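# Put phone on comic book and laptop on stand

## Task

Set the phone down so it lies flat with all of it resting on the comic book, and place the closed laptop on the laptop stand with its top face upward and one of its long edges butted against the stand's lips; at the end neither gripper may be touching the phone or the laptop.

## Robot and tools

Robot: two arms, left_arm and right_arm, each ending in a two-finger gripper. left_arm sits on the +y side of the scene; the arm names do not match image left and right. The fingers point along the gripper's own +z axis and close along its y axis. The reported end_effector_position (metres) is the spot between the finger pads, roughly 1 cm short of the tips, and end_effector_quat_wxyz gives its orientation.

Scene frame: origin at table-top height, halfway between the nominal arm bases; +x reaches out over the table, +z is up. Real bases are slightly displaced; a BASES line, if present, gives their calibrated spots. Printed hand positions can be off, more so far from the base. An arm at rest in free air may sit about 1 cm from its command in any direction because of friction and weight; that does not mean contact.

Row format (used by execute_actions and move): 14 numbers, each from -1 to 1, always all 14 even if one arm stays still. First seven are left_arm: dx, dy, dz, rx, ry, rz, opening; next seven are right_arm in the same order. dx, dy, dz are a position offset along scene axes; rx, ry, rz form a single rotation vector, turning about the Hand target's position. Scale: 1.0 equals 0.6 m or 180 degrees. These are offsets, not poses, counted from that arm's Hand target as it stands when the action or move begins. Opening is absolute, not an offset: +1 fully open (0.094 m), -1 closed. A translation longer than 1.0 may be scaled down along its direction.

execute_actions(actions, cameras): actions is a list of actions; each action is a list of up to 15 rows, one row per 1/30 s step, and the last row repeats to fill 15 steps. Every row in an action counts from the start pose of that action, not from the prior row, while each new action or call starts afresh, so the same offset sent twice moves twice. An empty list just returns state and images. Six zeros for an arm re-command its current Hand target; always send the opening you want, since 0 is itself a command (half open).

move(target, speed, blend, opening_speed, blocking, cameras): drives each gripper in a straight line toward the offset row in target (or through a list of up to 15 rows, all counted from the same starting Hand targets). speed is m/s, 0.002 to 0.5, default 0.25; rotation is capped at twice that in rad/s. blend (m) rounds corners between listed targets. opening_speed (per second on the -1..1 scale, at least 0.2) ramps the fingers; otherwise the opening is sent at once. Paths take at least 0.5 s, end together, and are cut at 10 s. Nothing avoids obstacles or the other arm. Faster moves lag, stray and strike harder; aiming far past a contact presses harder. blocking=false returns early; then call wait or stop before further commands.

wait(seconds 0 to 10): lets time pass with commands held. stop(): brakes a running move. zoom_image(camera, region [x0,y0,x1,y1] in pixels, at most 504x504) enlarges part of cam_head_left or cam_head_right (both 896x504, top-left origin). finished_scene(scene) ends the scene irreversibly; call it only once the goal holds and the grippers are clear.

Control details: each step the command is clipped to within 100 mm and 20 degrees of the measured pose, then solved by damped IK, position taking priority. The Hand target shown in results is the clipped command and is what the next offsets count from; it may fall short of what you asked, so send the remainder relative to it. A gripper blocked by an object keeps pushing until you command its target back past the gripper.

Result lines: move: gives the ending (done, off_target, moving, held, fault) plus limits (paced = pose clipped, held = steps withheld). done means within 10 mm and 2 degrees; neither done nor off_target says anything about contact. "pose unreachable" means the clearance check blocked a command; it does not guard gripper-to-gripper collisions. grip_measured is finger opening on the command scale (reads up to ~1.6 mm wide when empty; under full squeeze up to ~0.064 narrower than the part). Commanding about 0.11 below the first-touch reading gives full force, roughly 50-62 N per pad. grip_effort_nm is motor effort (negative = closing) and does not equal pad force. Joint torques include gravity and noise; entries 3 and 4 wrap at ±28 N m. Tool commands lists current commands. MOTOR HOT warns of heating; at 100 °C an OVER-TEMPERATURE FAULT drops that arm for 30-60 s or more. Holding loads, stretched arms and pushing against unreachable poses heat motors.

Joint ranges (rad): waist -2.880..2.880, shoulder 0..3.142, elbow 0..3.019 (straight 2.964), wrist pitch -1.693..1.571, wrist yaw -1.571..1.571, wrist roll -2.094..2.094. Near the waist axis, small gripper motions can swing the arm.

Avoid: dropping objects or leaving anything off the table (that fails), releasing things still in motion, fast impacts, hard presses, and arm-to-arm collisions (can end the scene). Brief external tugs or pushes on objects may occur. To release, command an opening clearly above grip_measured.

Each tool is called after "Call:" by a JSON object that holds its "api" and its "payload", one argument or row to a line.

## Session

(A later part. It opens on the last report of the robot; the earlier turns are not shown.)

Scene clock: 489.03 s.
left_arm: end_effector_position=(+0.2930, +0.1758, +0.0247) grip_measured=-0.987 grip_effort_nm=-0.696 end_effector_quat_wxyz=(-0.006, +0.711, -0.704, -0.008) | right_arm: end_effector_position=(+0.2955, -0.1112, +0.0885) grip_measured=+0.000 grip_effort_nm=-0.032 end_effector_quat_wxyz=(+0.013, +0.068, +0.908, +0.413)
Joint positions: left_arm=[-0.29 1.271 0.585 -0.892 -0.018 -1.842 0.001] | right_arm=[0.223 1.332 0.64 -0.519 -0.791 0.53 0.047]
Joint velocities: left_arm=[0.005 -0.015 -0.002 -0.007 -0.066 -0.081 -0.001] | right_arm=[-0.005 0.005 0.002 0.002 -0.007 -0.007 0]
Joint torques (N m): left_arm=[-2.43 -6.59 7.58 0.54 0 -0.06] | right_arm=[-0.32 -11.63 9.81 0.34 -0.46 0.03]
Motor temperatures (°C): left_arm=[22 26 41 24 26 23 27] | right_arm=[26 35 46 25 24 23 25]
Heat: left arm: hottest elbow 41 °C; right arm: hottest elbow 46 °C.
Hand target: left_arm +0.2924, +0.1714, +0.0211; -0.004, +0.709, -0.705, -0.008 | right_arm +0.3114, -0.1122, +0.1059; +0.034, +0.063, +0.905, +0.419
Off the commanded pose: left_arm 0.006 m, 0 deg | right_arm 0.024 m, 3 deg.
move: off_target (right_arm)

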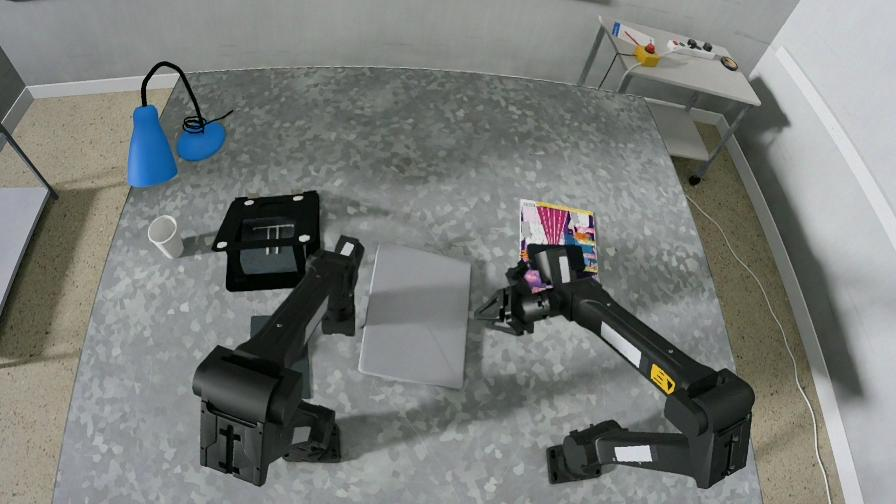

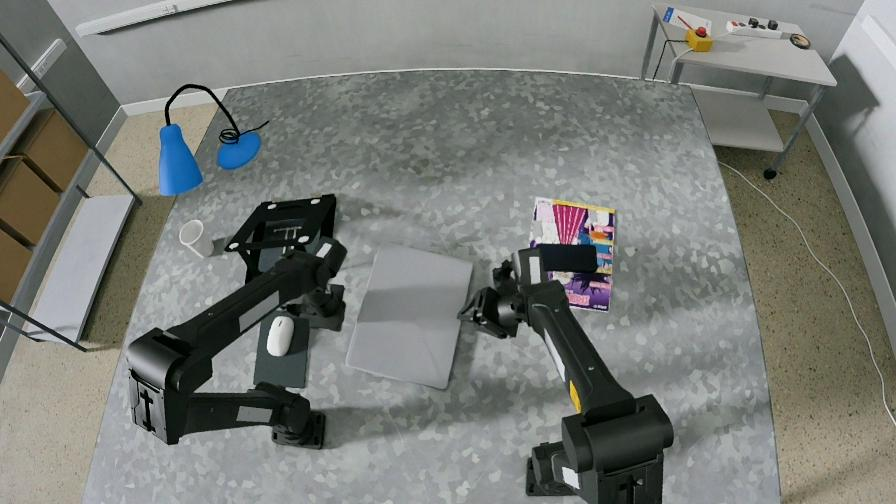

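Call:
{"api": "move", "payload": {
  "target": [0.0,-0.03,0,0,0,0,-1, 0,-0.0,0.0,0,0,0,0],
  "speed": 0.04,
  "cameras": ["cam_head_left","cam_head_right"]
}}

Call:
{"api": "zoom_image", "payload": {
  "camera": "cam_head_left",
  "region": [300, 270, 400, 390]
}}

Call:
{"api": "zoom_image", "payload": {
  "camera": "cam_head_right",
  "region": [290, 270, 390, 390]
}}

Scene clock: 493.83 s.
left_arm: end_effector_position=(+0.2868, +0.1598, +0.0211) grip_measured=-0.987 grip_effort_nm=-0.696 end_effector_quat_wxyz=(-0.003, +0.711, -0.704, -0.013) | right_arm: end_effector_position=(+0.2955, -0.1112, +0.0885) grip_measured=+0.000 grip_effort_nm=-0.032 end_effector_quat_wxyz=(+0.013, +0.068, +0.908, +0.413)
Joint positions: left_arm=[-0.353 1.286 0.585 -0.892 -0.017 -1.905 0.001] | right_arm=[0.223 1.332 0.64 -0.519 -0.791 0.53 0.047]
Joint velocities: left_arm=[-0.005 -0.005 0.002 -0.012 0.037 -0.037 -0.001] | right_arm=[-0.005 -0.005 -0.002 0.007 0.007 0.081 0]
Joint torques (N m): left_arm=[-2.02 -7.53 8.83 0.62 0.03 -0.06] | right_arm=[-0.38 -11.58 9.81 0.34 -0.46 0.03]
Motor temperatures (°C): left_arm=[22 26 41 24 26 23 27] | right_arm=[26 35 46 25 24 23 25]
Heat: left arm: hottest elbow 41 °C; right arm: hottest elbow 46 °C.
Hand target: left_arm +0.2922, +0.1534, +0.0212; -0.004, +0.709, -0.705, -0.008 | right_arm +0.3114, -0.1122, +0.1059; +0.034, +0.063, +0.905, +0.419
Off the commanded pose: left_arm 0.008 m, 1 deg | right_arm 0.024 m, 3 deg.
move: off_target (right_arm)

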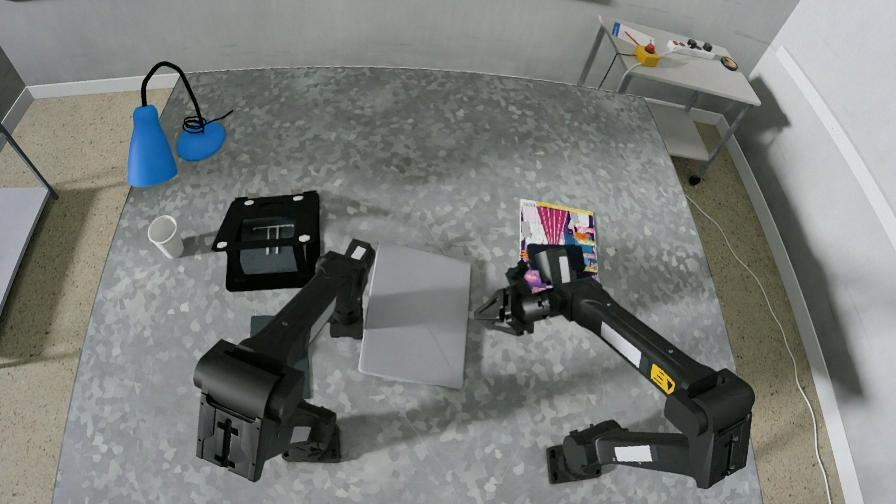

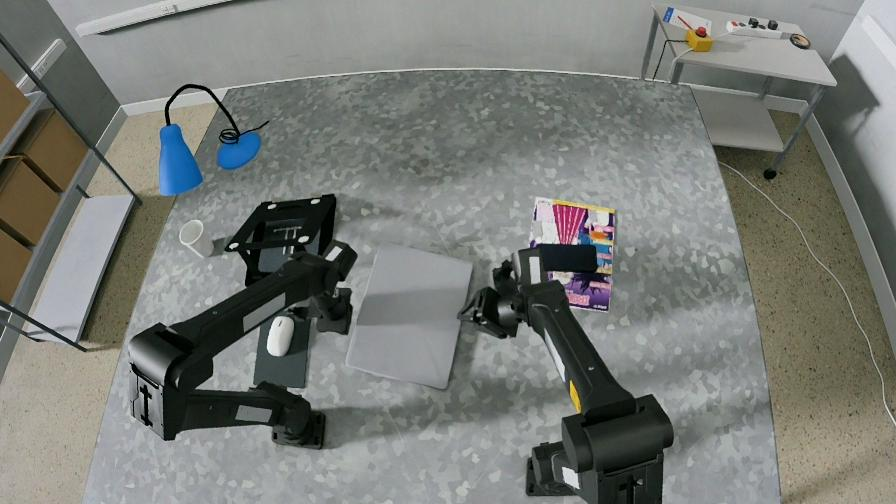

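Scaled by 4.200.

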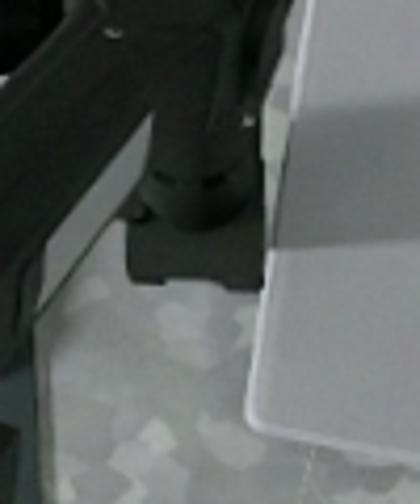

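Scaled by 4.200.

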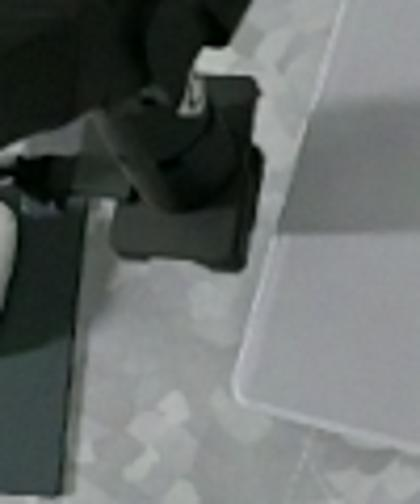

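Call:
{"api": "move", "payload": {
  "target": [0.0,-0.03,0,0,0,0,-1, 0,-0.0,0.0,0,0,0,0],
  "speed": 0.04,
  "cameras": ["cam_head_left","cam_head_right"]
}}

Call:
{"api": "zoom_image", "payload": {
  "camera": "cam_head_left",
  "region": [300, 270, 400, 390]
}}

Call:
{"api": "zoom_image", "payload": {
  "camera": "cam_head_right",
  "region": [290, 270, 390, 390]
}}

Scene clock: 498.63 s.
left_arm: end_effector_position=(+0.2799, +0.1450, +0.0171) grip_measured=-0.987 grip_effort_nm=-0.696 end_effector_quat_wxyz=(+0.000, +0.710, -0.704, -0.020) | right_arm: end_effector_position=(+0.2955, -0.1112, +0.0885) grip_measured=+0.000 grip_effort_nm=-0.032 end_effector_quat_wxyz=(+0.013, +0.068, +0.908, +0.413)
Joint positions: left_arm=[-0.413 1.302 0.585 -0.89 -0.016 -1.964 0.001] | right_arm=[0.223 1.332 0.64 -0.519 -0.791 0.53 0.047]
Joint velocities: left_arm=[-0.005 -0.005 -0.002 -0.002 -0.037 -0.007 0] | right_arm=[-0.005 -0.005 -0.007 0.002 0.037 -0.066 0]
Joint torques (N m): left_arm=[-3.14 -7.24 10.13 0.46 0 -0.08] | right_arm=[-0.32 -11.63 9.78 0.34 -0.46 0.03]
Motor temperatures (°C): left_arm=[22 26 41 24 26 23 27] | right_arm=[26 35 46 25 24 23 25]
Heat: left arm: hottest elbow 41 °C; right arm: hottest elbow 46 °C.
Hand target: left_arm +0.2920, +0.1354, +0.0213; -0.004, +0.709, -0.705, -0.008 | right_arm +0.3114, -0.1122, +0.1059; +0.034, +0.063, +0.905, +0.419
Off the commanded pose: left_arm 0.016 m, 1 deg | right_arm 0.024 m, 3 deg.
move: off_target (left_arm, right_arm)

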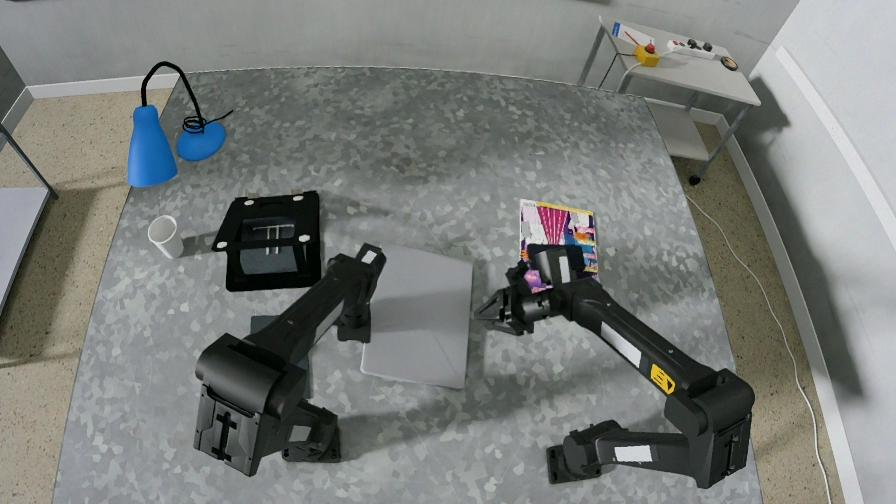

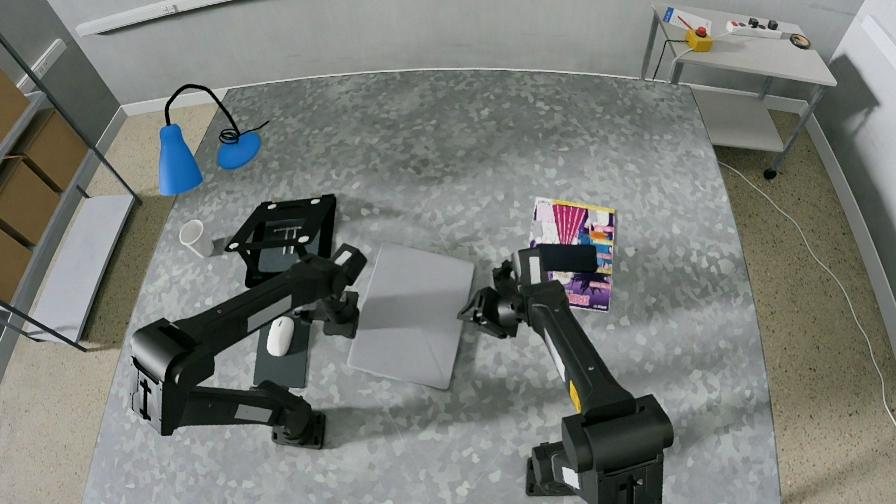

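Scaled by 4.200.

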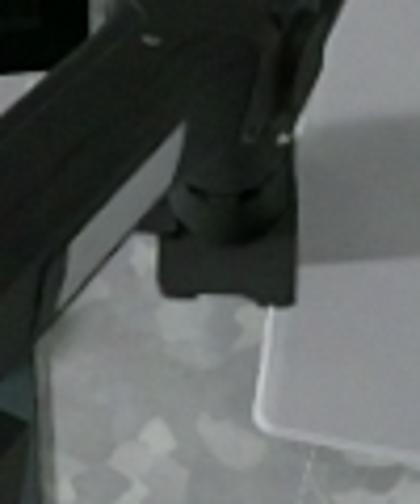

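Scaled by 4.200.

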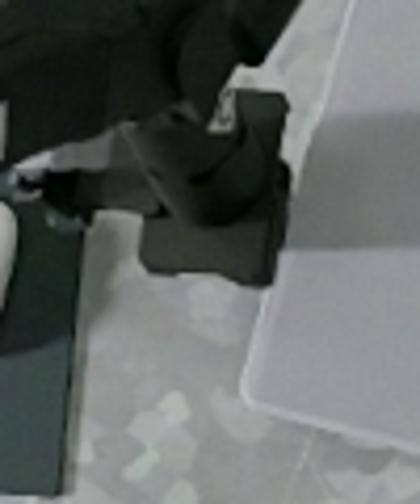

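Call:
{"api": "move", "payload": {
  "target": [0,0,0,0,0,0,-1, -0.02,-0.02,-0.11,0.077,-0.011,0,0],
  "speed": 0.08,
  "cameras": ["cam_head_left","cam_head_right"]
}}

Call:
{"api": "zoom_image", "payload": {
  "camera": "cam_head_left",
  "region": [420, 250, 540, 400]
}}

Scene clock: 507.93 s.
left_arm: end_effector_position=(+0.2799, +0.1450, +0.0171) grip_measured=-0.987 grip_effort_nm=-0.701 end_effector_quat_wxyz=(+0.000, +0.710, -0.703, -0.020) | right_arm: end_effector_position=(+0.3006, -0.1209, +0.0507) grip_measured=+0.000 grip_effort_nm=-0.032 end_effector_quat_wxyz=(+0.051, +0.045, +0.847, +0.527)
Joint positions: left_arm=[-0.413 1.302 0.585 -0.89 -0.016 -1.965 0.001] | right_arm=[0.12 1.51 0.509 -0.064 -1.044 0.526 0.047]
Joint velocities: left_arm=[0.005 -0.015 0.002 0.002 -0.007 0.007 0] | right_arm=[-0.005 0.005 0.002 -0.007 -0.037 0.022 0]
Joint torques (N m): left_arm=[-2.61 -7.59 10.11 0.43 -0.02 -0.07] | right_arm=[-0.32 -9.29 4.51 1.5 -0.53 0.19]
Motor temperatures (°C): left_arm=[22 26 41 24 26 23 27] | right_arm=[26 35 46 25 24 23 25]
Heat: left arm: hottest elbow 41 °C; right arm: hottest elbow 46 °C.
Hand target: left_arm +0.2920, +0.1354, +0.0213; -0.004, +0.709, -0.705, -0.008 | right_arm +0.2975, -0.1256, +0.0405; +0.043, +0.059, +0.847, +0.526
Off the commanded pose: left_arm 0.016 m, 1 deg | right_arm 0.011 m, 2 deg.
move: off_target (left_arm, right_arm)

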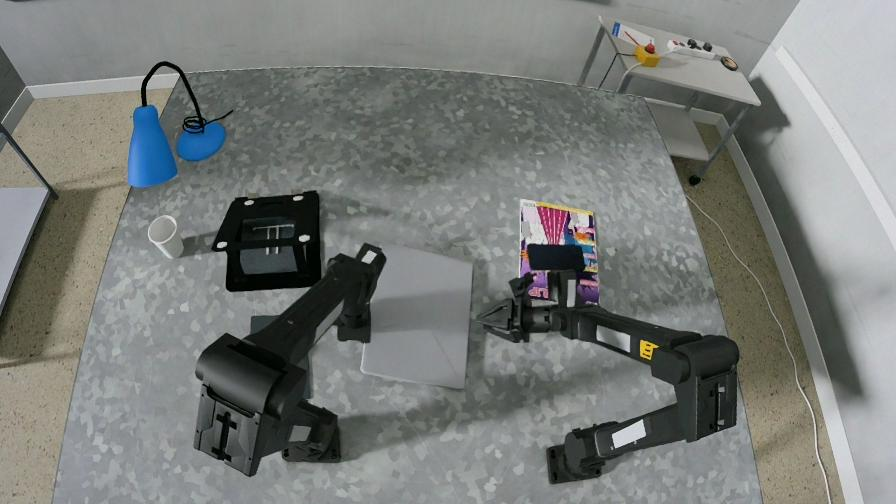

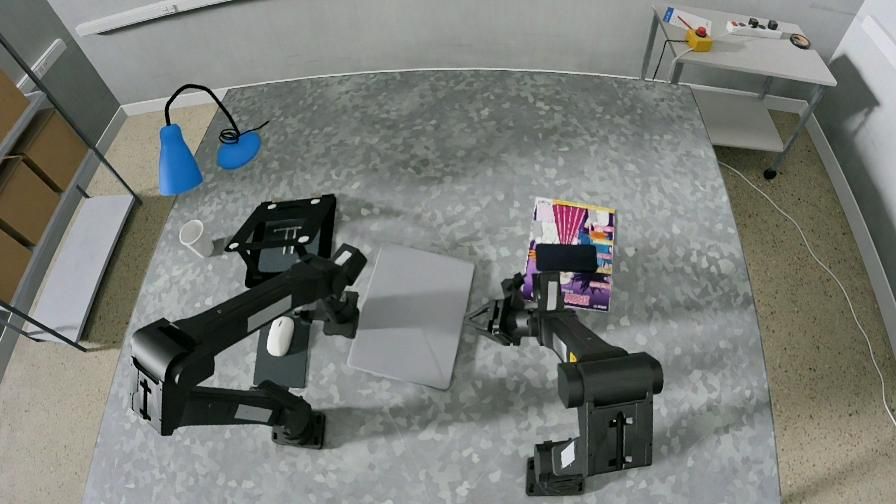

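Scaled by 3.360.

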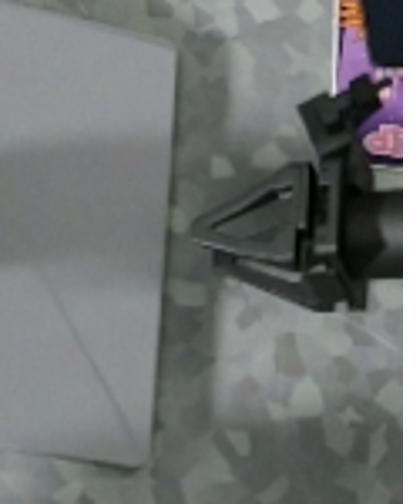

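Call:
{"api": "move", "payload": {
  "target": [0,0,0,0,0,0,-1, 0.0,0.0,-0.03,0,0,0,0],
  "speed": 0.05,
  "cameras": ["cam_head_left","cam_head_right"]
}}

Call:
{"api": "zoom_image", "payload": {
  "camera": "cam_head_left",
  "region": [420, 250, 540, 400]
}}

Scene clock: 511.50 s.
left_arm: end_effector_position=(+0.2799, +0.1450, +0.0171) grip_measured=-0.987 grip_effort_nm=-0.696 end_effector_quat_wxyz=(+0.000, +0.710, -0.703, -0.020) | right_arm: end_effector_position=(+0.3005, -0.1210, +0.0325) grip_measured=+0.000 grip_effort_nm=-0.032 end_effector_quat_wxyz=(+0.051, +0.045, +0.847, +0.527)
Joint positions: left_arm=[-0.413 1.302 0.585 -0.89 -0.016 -1.965 0.001] | right_arm=[0.12 1.574 0.499 0.01 -1.045 0.527 0.047]
Joint velocities: left_arm=[-0.005 -0.005 -0.002 0.012 0.037 -0.081 0] | right_arm=[0.005 -0.015 0.002 -0.002 -0.037 0.022 0]
Joint torques (N m): left_arm=[-2.26 -7.06 10.06 0.4 0 -0.09] | right_arm=[-0.32 -9.52 4.01 1.32 -0.53 0.15]
Motor temperatures (°C): left_arm=[22 26 41 24 26 23 27] | right_arm=[26 34 46 25 24 23 25]
Heat: left arm: hottest elbow 41 °C; right arm: hottest elbow 46 °C.
Hand target: left_arm +0.2920, +0.1354, +0.0213; -0.004, +0.709, -0.705, -0.008 | right_arm +0.2972, -0.1258, +0.0226; +0.043, +0.059, +0.847, +0.526
Off the commanded pose: left_arm 0.016 m, 1 deg | right_arm 0.011 m, 2 deg.
move: off_target (left_arm, right_arm)

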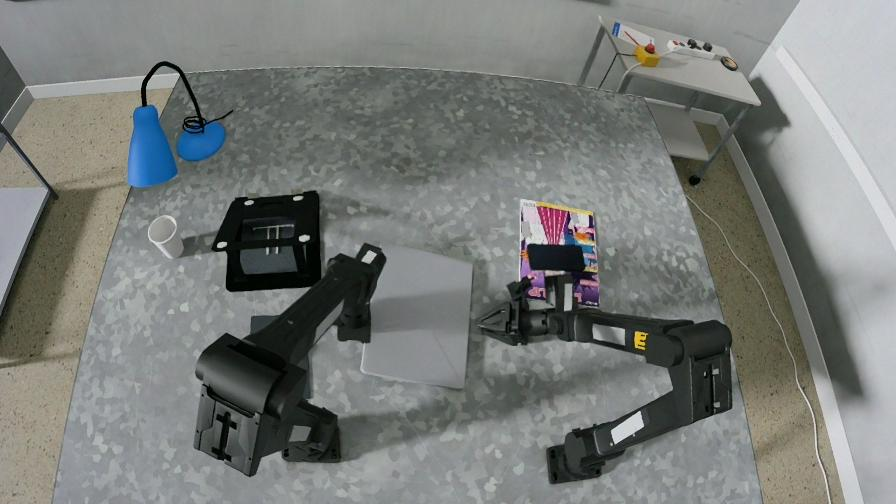

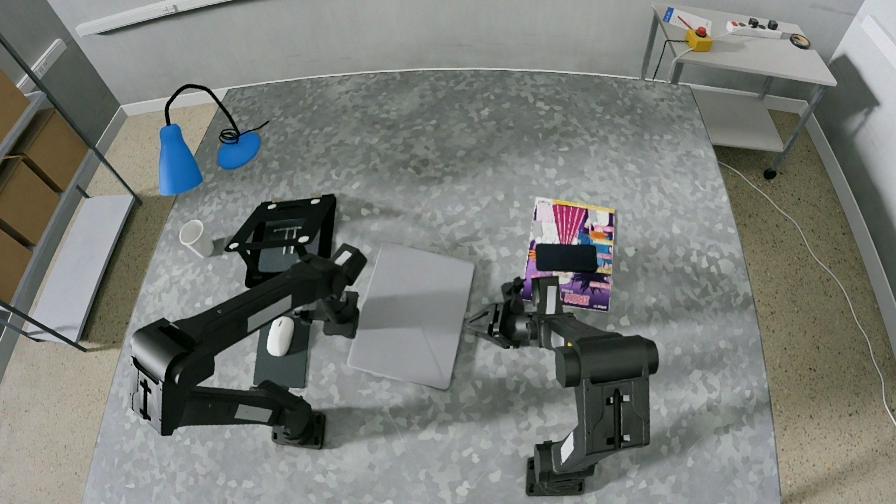

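Scaled by 3.360.

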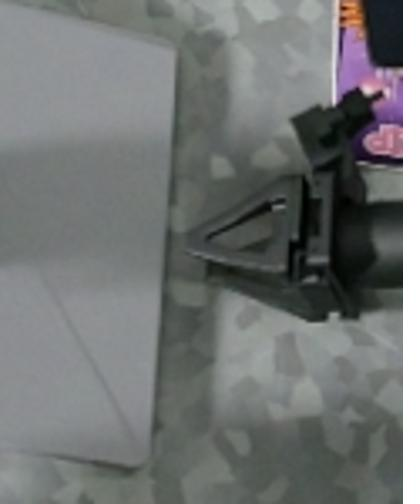

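Call:
{"api": "move", "payload": {
  "target": [0,0,0,0,0,0,-1, 0.0,0.06,-0.003,0,0,0,0],
  "speed": 0.04,
  "cameras": ["cam_head_left","cam_head_right"]
}}

Call:
{"api": "zoom_image", "payload": {
  "camera": "cam_head_left",
  "region": [420, 250, 540, 400]
}}

Scene clock: 515.27 s.
left_arm: end_effector_position=(+0.2799, +0.1450, +0.0171) grip_measured=-0.987 grip_effort_nm=-0.696 end_effector_quat_wxyz=(+0.000, +0.710, -0.703, -0.020) | right_arm: end_effector_position=(+0.3068, -0.0924, +0.0327) grip_measured=+0.000 grip_effort_nm=-0.032 end_effector_quat_wxyz=(+0.057, +0.053, +0.845, +0.529)
Joint positions: left_arm=[-0.413 1.302 0.585 -0.89 -0.016 -1.965 0.001] | right_arm=[0.208 1.597 0.491 0.196 -0.988 0.705 0.047]
Joint velocities: left_arm=[-0.015 0.005 -0.007 -0.012 -0.037 -0.007 0.001] | right_arm=[0.005 0.005 -0.002 -0.012 -0.051 -0.037 0]
Joint torques (N m): left_arm=[-2.08 -7.24 10.15 0.5 -0.03 -0.1] | right_arm=[1.44 -9.76 3.7 1.57 -0.3 0.15]
Motor temperatures (°C): left_arm=[22 26 41 24 26 23 27] | right_arm=[26 34 45 25 24 23 25]
Heat: left arm: hottest elbow 41 °C; right arm: hottest elbow 45 °C.
Hand target: left_arm +0.2920, +0.1354, +0.0213; -0.004, +0.709, -0.705, -0.008 | right_arm +0.2972, -0.0898, +0.0202; +0.042, +0.059, +0.848, +0.525
Off the commanded pose: left_arm 0.016 m, 1 deg | right_arm 0.016 m, 2 deg.
move: off_target (left_arm, right_arm)

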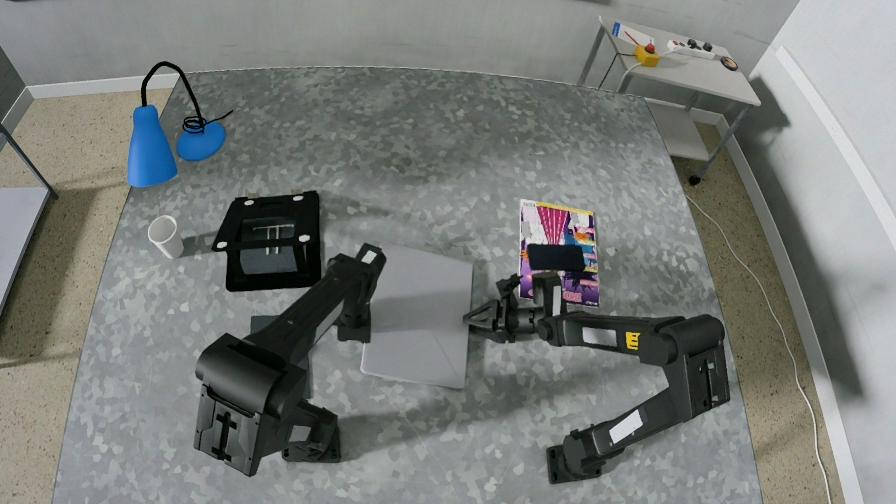

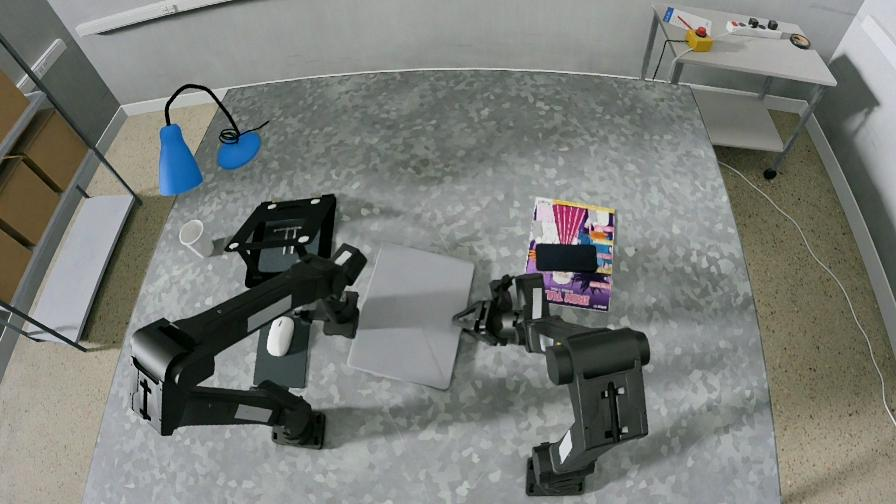

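Scaled by 3.360.

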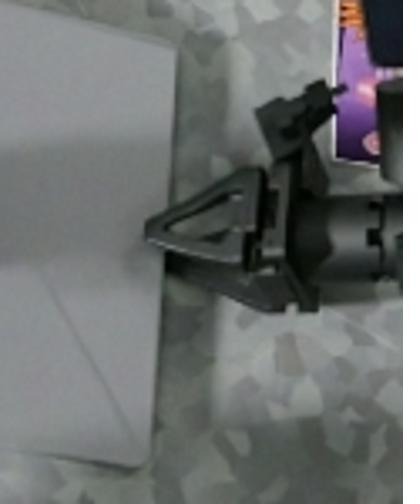

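Call:
{"api": "move", "payload": {
  "target": [0,0,0,0,0,0,-1, 0.0,0.04,0,0,0,0,0],
  "speed": 0.03,
  "cameras": ["cam_head_left","cam_head_right"]
}}

Call:
{"api": "zoom_image", "payload": {
  "camera": "cam_head_left",
  "region": [420, 250, 540, 400]
}}

Call:
{"api": "zoom_image", "payload": {
  "camera": "cam_head_right",
  "region": [410, 250, 530, 400]
}}

Scene clock: 520.03 s.
left_arm: end_effector_position=(+0.2803, +0.1469, +0.0171) grip_measured=-0.987 grip_effort_nm=-0.696 end_effector_quat_wxyz=(-0.005, +0.710, -0.703, -0.023) | right_arm: end_effector_position=(+0.3098, -0.0803, +0.0325) grip_measured=+0.000 grip_effort_nm=-0.032 end_effector_quat_wxyz=(+0.063, +0.068, +0.846, +0.525)
Joint positions: left_arm=[-0.413 1.302 0.585 -0.892 -0.027 -1.965 0.001] | right_arm=[0.251 1.602 0.483 0.28 -0.938 0.801 0.047]
Joint velocities: left_arm=[-0.015 0.005 -0.027 0.017 0.081 -0.022 0] | right_arm=[-0.005 -0.005 -0.002 -0.022 -0.037 -0.007 0]
Joint torques (N m): left_arm=[-2.02 -7.18 10.03 0.59 0.39 -0.13] | right_arm=[3.49 -9 4.41 1.88 -0.46 0.11]
Motor temperatures (°C): left_arm=[22 26 41 24 26 23 27] | right_arm=[26 34 45 25 24 23 25]
Heat: left arm: hottest elbow 41 °C; right arm: hottest elbow 45 °C.
Hand target: left_arm +0.2921, +0.1354, +0.0213; -0.004, +0.709, -0.705, -0.008 | right_arm +0.2973, -0.0657, +0.0201; +0.042, +0.058, +0.848, +0.525
Off the commanded pose: left_arm 0.017 m, 2 deg | right_arm 0.023 m, 3 deg.
move: off_target (left_arm, right_arm)

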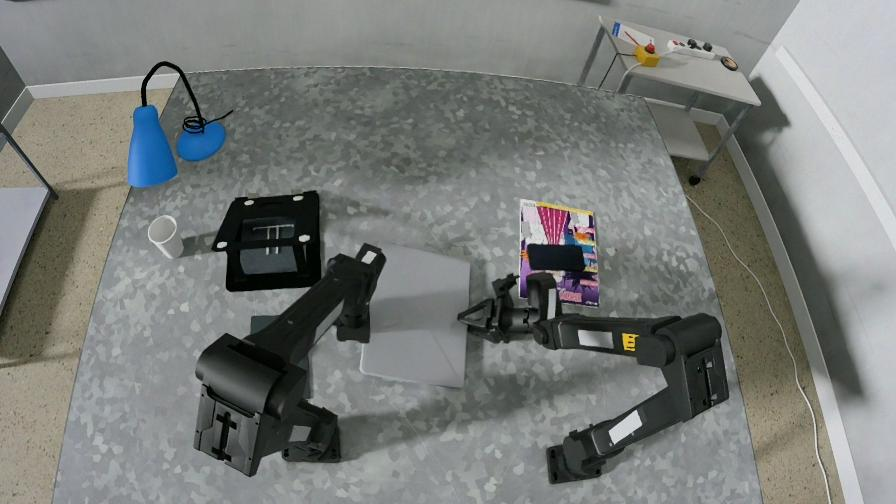

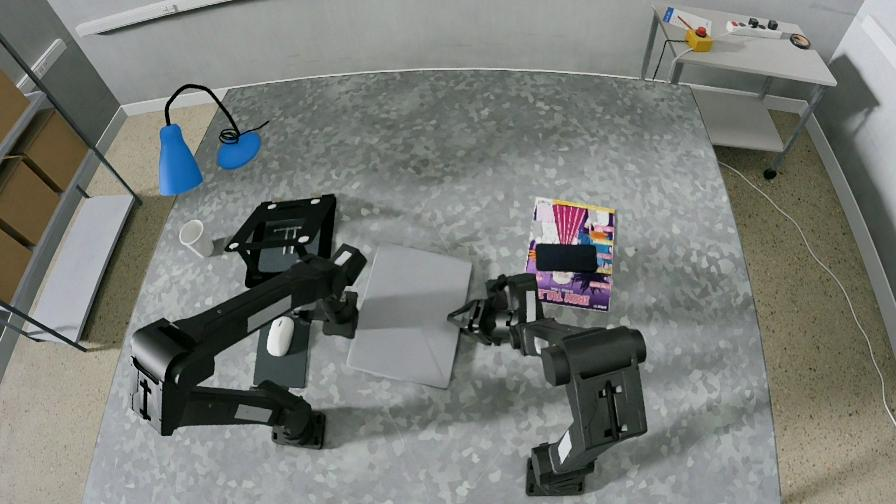

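Scaled by 3.360.

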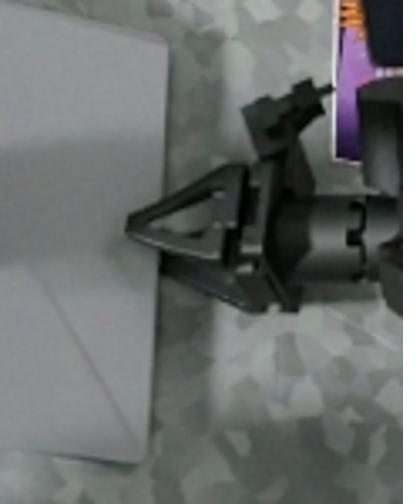

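Scaled by 3.360.

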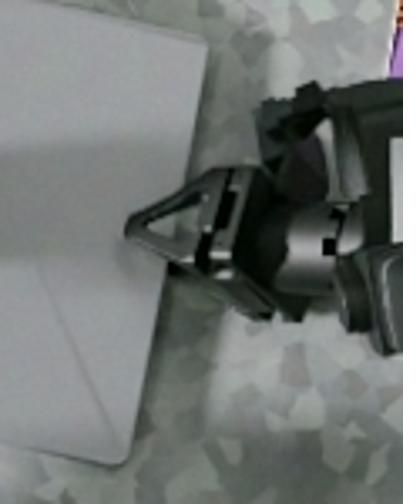

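Call:
{"api": "move", "payload": {
  "target": [
    [0,0.03,0,0,0,0,-1, 0.0,-0.08,0.02,0,0,0,0],
    [0.08,0.03,0,0,0,0,-1, 0.0,-0.08,0.02,0,0,0,0],
    [0.08,0.005,0,0,0,0,-1, 0.0,-0.08,0.02,0,0,0,0]
  ],
  "speed": 0.06,
  "cameras": ["cam_head_left","cam_head_right"]
}}

Call:
{"api": "zoom_image", "payload": {
  "camera": "cam_head_left",
  "region": [300, 220, 480, 400]
}}

Call:
{"api": "zoom_image", "payload": {
  "camera": "cam_head_right",
  "region": [300, 220, 480, 400]
}}

Scene clock: 543.30 s.
left_arm: end_effector_position=(+0.3147, +0.1514, +0.0107) grip_measured=-0.987 grip_effort_nm=-0.696 end_effector_quat_wxyz=(+0.006, +0.710, -0.704, -0.031) | right_arm: end_effector_position=(+0.2948, -0.1091, +0.0315) grip_measured=+0.000 grip_effort_nm=-0.032 end_effector_quat_wxyz=(+0.040, +0.053, +0.847, +0.528)
Joint positions: left_arm=[-0.349 1.416 0.671 -0.885 -0.017 -1.901 0.001] | right_arm=[0.159 1.574 0.483 0.068 -1.031 0.606 0.047]
Joint velocities: left_arm=[-0.005 -0.005 0.002 0.017 0.007 0.022 0] | right_arm=[-0.005 -0.015 0.002 0.007 -0.007 0.007 -0.001]
Joint torques (N m): left_arm=[-2.14 -9.23 12.12 0.43 0.03 -0.12] | right_arm=[-0.32 -12.16 4.93 0.36 -0.34 0.04]
Motor temperatures (°C): left_arm=[22 26 41 24 27 23 27] | right_arm=[26 34 43 25 24 23 25]
Heat: left arm: hottest elbow 41 °C; right arm: hottest elbow 43 °C.
Hand target: left_arm +0.3401, +0.1378, +0.0209; -0.004, +0.709, -0.705, -0.008 | right_arm +0.2973, -0.1137, +0.0327; +0.043, +0.059, +0.847, +0.526
Off the commanded pose: left_arm 0.030 m, 3 deg | right_arm 0.005 m, 1 deg.
move: off_target (left_arm)

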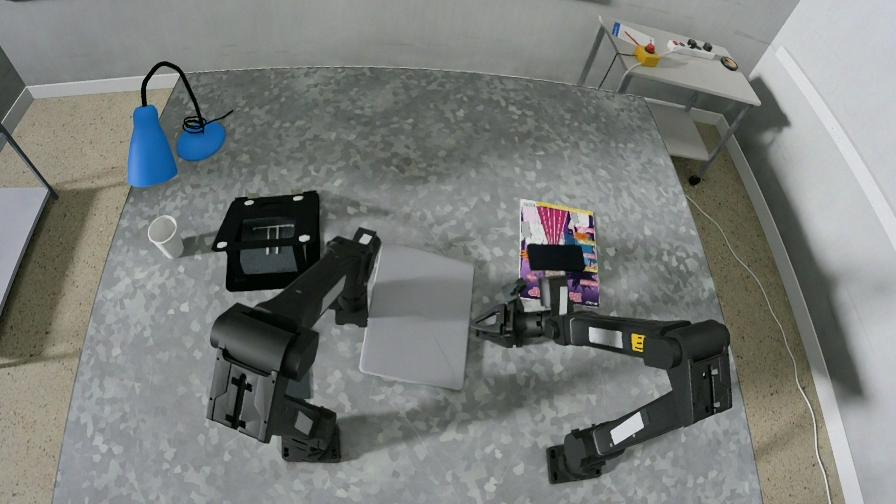

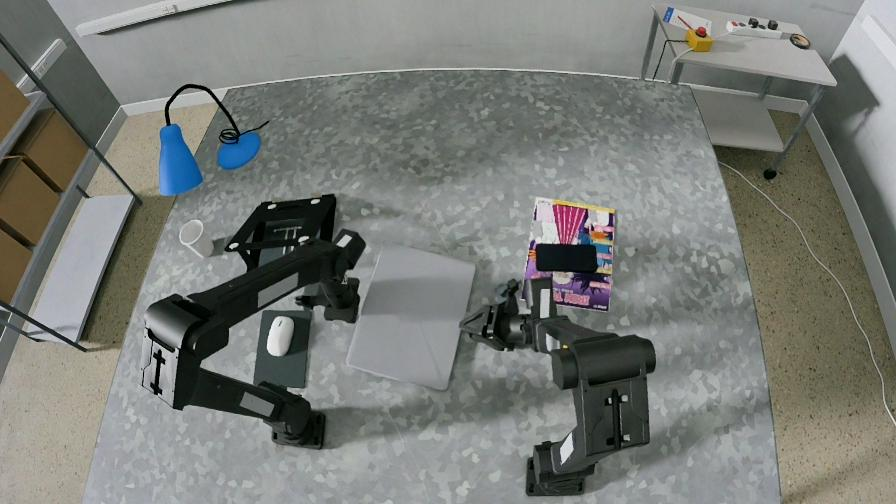

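Scaled by 2.800.

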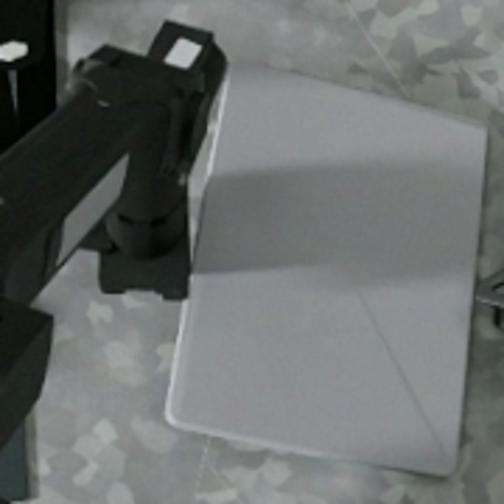

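Scaled by 2.800.

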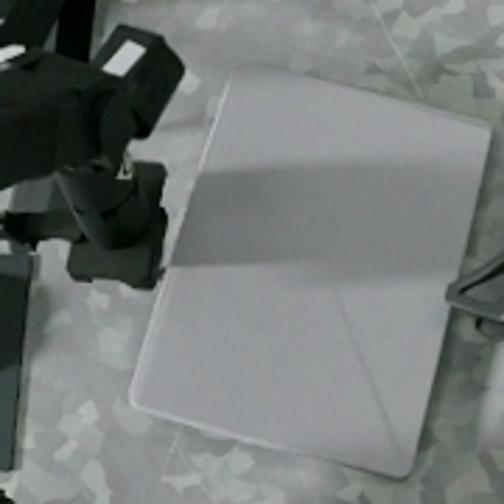

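Call:
{"api": "move", "payload": {
  "target": [
    [0.02,0.01,0.015,0,0,0,-1, 0.0,0,0,0,0,0,0],
    [0.03,-0.03,0.015,0,0,0,-1, 0.0,0,0,0,0,0,0]
  ],
  "speed": 0.04,
  "cameras": ["cam_head_left","cam_head_right"]
}}

Call:
{"api": "zoom_image", "payload": {
  "camera": "cam_head_left",
  "region": [300, 220, 480, 400]
}}

Call:
{"api": "zoom_image", "payload": {
  "camera": "cam_head_right",
  "region": [300, 220, 480, 400]
}}

Scene clock: 547.93 s.
left_arm: end_effector_position=(+0.3358, +0.1357, +0.0186) grip_measured=-0.987 grip_effort_nm=-0.691 end_effector_quat_wxyz=(+0.002, +0.711, -0.703, -0.025) | right_arm: end_effector_position=(+0.2948, -0.1091, +0.0315) grip_measured=+0.000 grip_effort_nm=-0.027 end_effector_quat_wxyz=(+0.040, +0.053, +0.847, +0.528)
Joint positions: left_arm=[-0.375 1.453 0.738 -0.904 -0.017 -1.93 0.001] | right_arm=[0.159 1.574 0.483 0.068 -1.031 0.605 0.047]
Joint velocities: left_arm=[0.005 -0.005 -0.002 -0.012 -0.051 -0.051 0] | right_arm=[-0.015 -0.005 -0.002 0.007 -0.007 -0.081 -0.001]
Joint torques (N m): left_arm=[-2.78 -9.7 12.63 0.35 0.03 -0.05] | right_arm=[-0.44 -12.16 4.94 0.35 -0.34 0.04]
Motor temperatures (°C): left_arm=[22 26 41 24 26 23 27] | right_arm=[26 34 43 25 24 23 25]
Heat: left arm: hottest elbow 41 °C; right arm: hottest elbow 43 °C.
Hand target: left_arm +0.3581, +0.1196, +0.0298; -0.004, +0.709, -0.705, -0.008 | right_arm +0.2973, -0.1137, +0.0327; +0.043, +0.059, +0.847, +0.526
Off the commanded pose: left_arm 0.030 m, 2 deg | right_arm 0.005 m, 1 deg.
move: off_target (left_arm)

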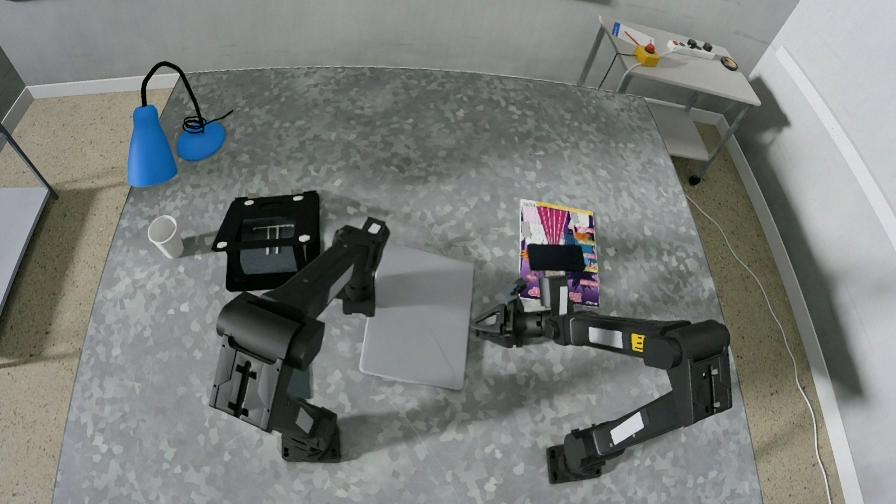

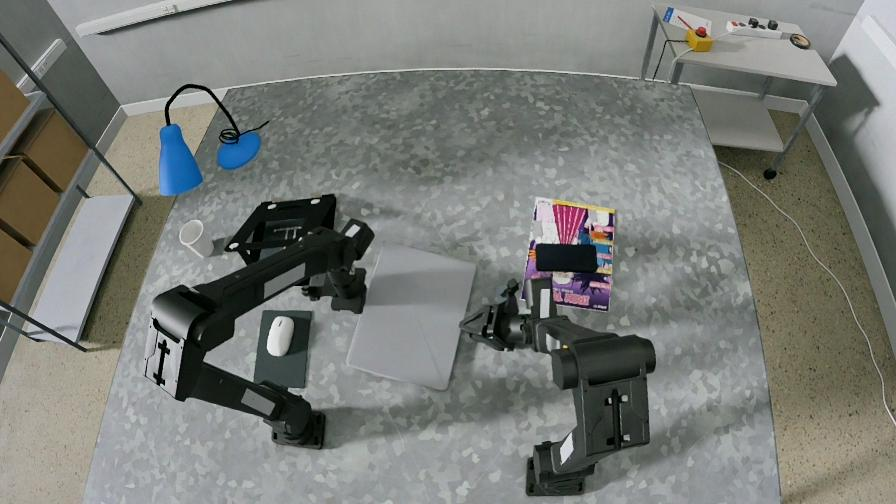

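Scaled by 2.800.

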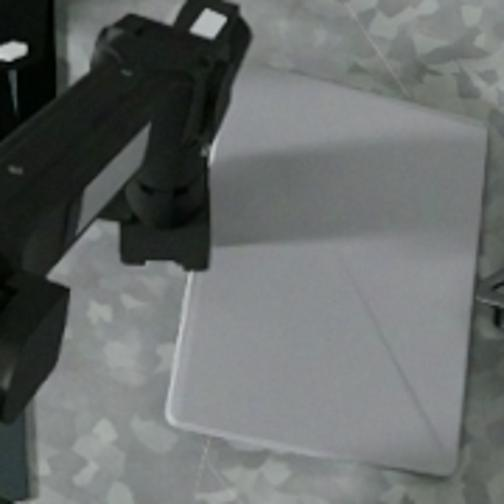

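Scaled by 2.800.

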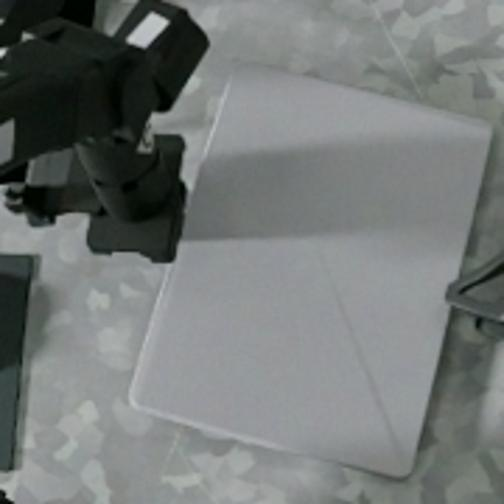

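Call:
{"api": "move", "payload": {
  "target": [
    [0.0,-0.025,0.0,0,0,0,-1, 0.0,0,0,0,0,0,0]
  ],
  "speed": 0.04,
  "cameras": ["cam_head_left","cam_head_right"]
}}

Call:
{"api": "zoom_image", "payload": {
  "camera": "cam_head_left",
  "region": [300, 220, 480, 400]
}}

Scene clock: 550.93 s.
left_arm: end_effector_position=(+0.3344, +0.1257, +0.0175) grip_measured=-0.987 grip_effort_nm=-0.691 end_effector_quat_wxyz=(+0.001, +0.713, -0.700, -0.030) | right_arm: end_effector_position=(+0.2948, -0.1091, +0.0315) grip_measured=+0.000 grip_effort_nm=-0.032 end_effector_quat_wxyz=(+0.040, +0.053, +0.847, +0.528)
Joint positions: left_arm=[-0.407 1.466 0.748 -0.909 -0.02 -1.968 0.001] | right_arm=[0.159 1.574 0.483 0.068 -1.031 0.605 0.047]
Joint velocities: left_arm=[0.005 -0.005 0.002 -0.017 -0.051 -0.051 -0.001] | right_arm=[-0.015 -0.005 -0.012 -0.002 0.037 0.022 -0.001]
Joint torques (N m): left_arm=[-2.96 -9.58 13.07 0.02 0.22 -0.15] | right_arm=[-0.38 -12.1 4.94 0.35 -0.33 0.04]
Motor temperatures (°C): left_arm=[22 26 42 24 26 23 27] | right_arm=[26 34 42 25 24 23 25]
Heat: left arm: hottest elbow 42 °C; right arm: hottest elbow 42 °C.
Hand target: left_arm +0.3579, +0.1046, +0.0299; -0.004, +0.709, -0.705, -0.008 | right_arm +0.2973, -0.1137, +0.0327; +0.043, +0.059, +0.847, +0.526
Off the commanded pose: left_arm 0.034 m, 3 deg | right_arm 0.005 m, 1 deg.
move: off_target (left_arm)

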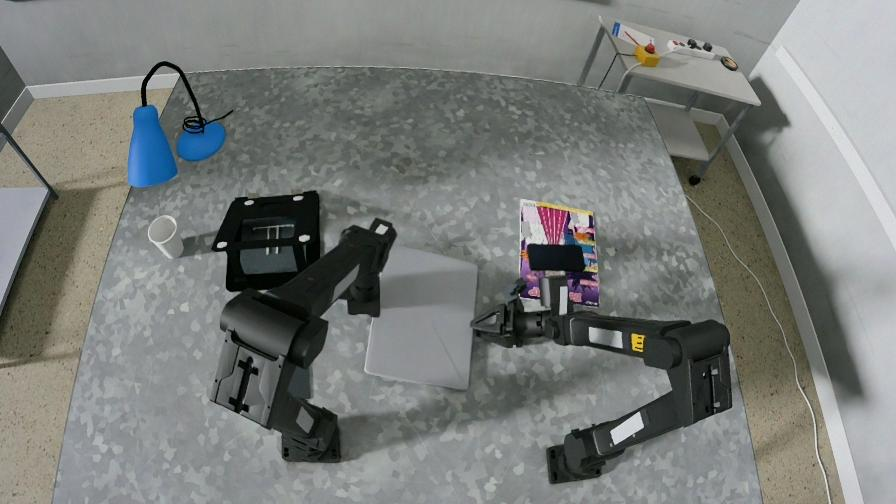

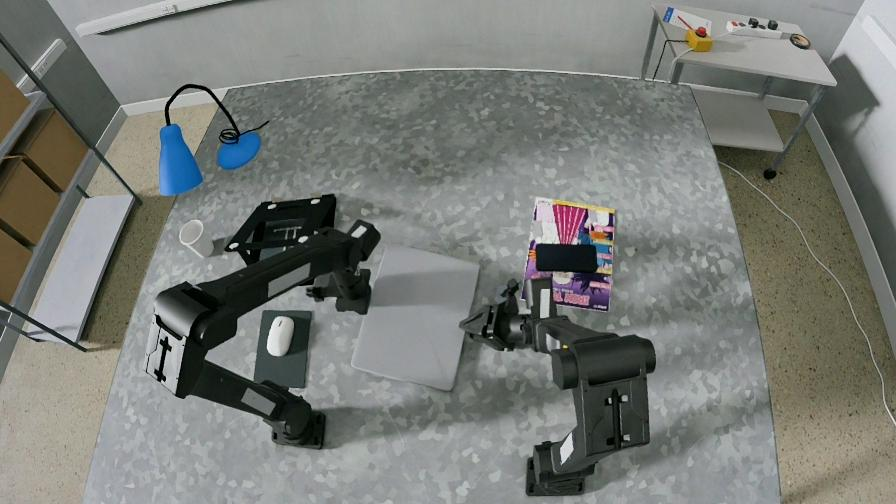

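Scaled by 2.800.

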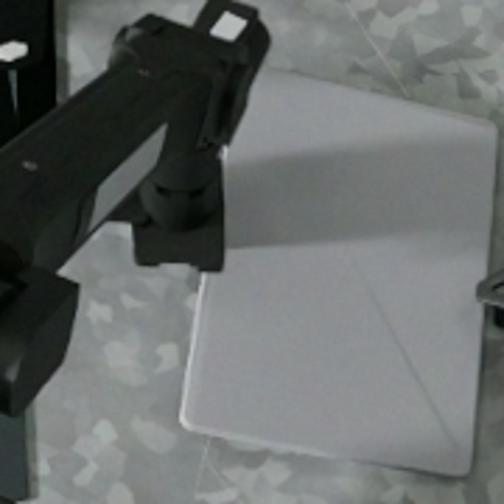

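Call:
{"api": "move", "payload": {
  "target": [
    [0.0,0,0.0,0,0,0,-1, 0.0,-0.02,0.03,-0.104,0.016,0,0],
    [0.0,0,0.0,0,0,0,-1, 0.0,0.0,-0.012,-0.104,0.016,0,0]
  ],
  "speed": 0.06,
  "cameras": ["cam_head_left"]
}}

Call:
{"api": "zoom_image", "payload": {
  "camera": "cam_head_left",
  "region": [420, 250, 540, 400]
}}

Scene clock: 559.97 s.
left_arm: end_effector_position=(+0.3344, +0.1257, +0.0175) grip_measured=-0.987 grip_effort_nm=-0.691 end_effector_quat_wxyz=(+0.001, +0.713, -0.700, -0.030) | right_arm: end_effector_position=(+0.2890, -0.1195, +0.0286) grip_measured=+0.000 grip_effort_nm=-0.032 end_effector_quat_wxyz=(+0.029, +0.067, +0.921, +0.382)
Joint positions: left_arm=[-0.407 1.466 0.748 -0.909 -0.02 -1.969 0.001] | right_arm=[0.232 1.44 0.555 -0.326 -0.715 0.519 0.047]
Joint velocities: left_arm=[-0.005 -0.005 0.007 -0.007 -0.022 0.037 0] | right_arm=[-0.015 0.005 0.002 0.007 0.022 0.007 0]
Joint torques (N m): left_arm=[-3.25 -9.7 13.16 0.14 0.2 -0.12] | right_arm=[1.44 -8.06 7.86 1.26 -0.12 0.16]
Motor temperatures (°C): left_arm=[22 26 42 24 26 23 27] | right_arm=[26 34 42 25 24 23 25]
Heat: left arm: hottest elbow 42 °C; right arm: hottest elbow 42 °C.
Hand target: left_arm +0.3579, +0.1046, +0.0299; -0.004, +0.709, -0.705, -0.008 | right_arm +0.2981, -0.1130, +0.0249; +0.029, +0.064, +0.922, +0.380
Off the commanded pose: left_arm 0.034 m, 3 deg | right_arm 0.011 m, 0 deg.
move: off_target (left_arm, right_arm)
Images, in order (width x height): cam_head_left 896x504.

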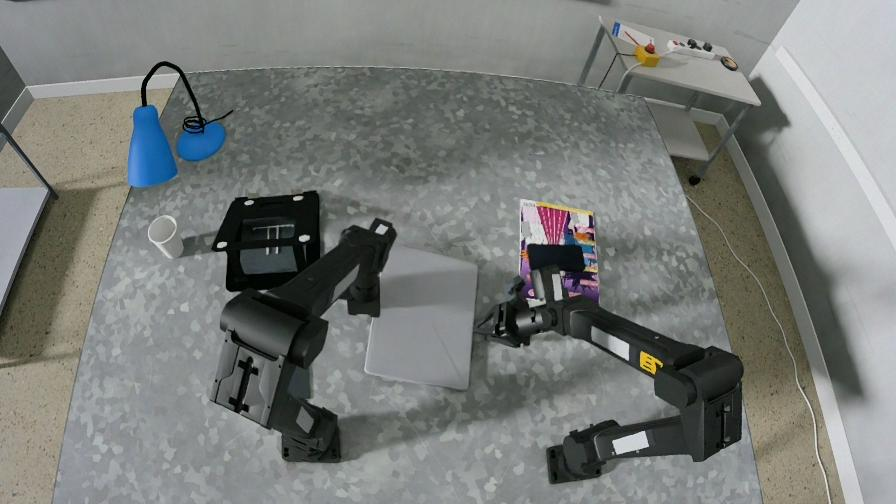

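Scaled by 3.360.

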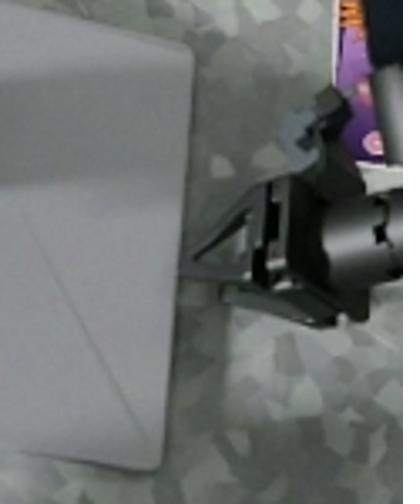

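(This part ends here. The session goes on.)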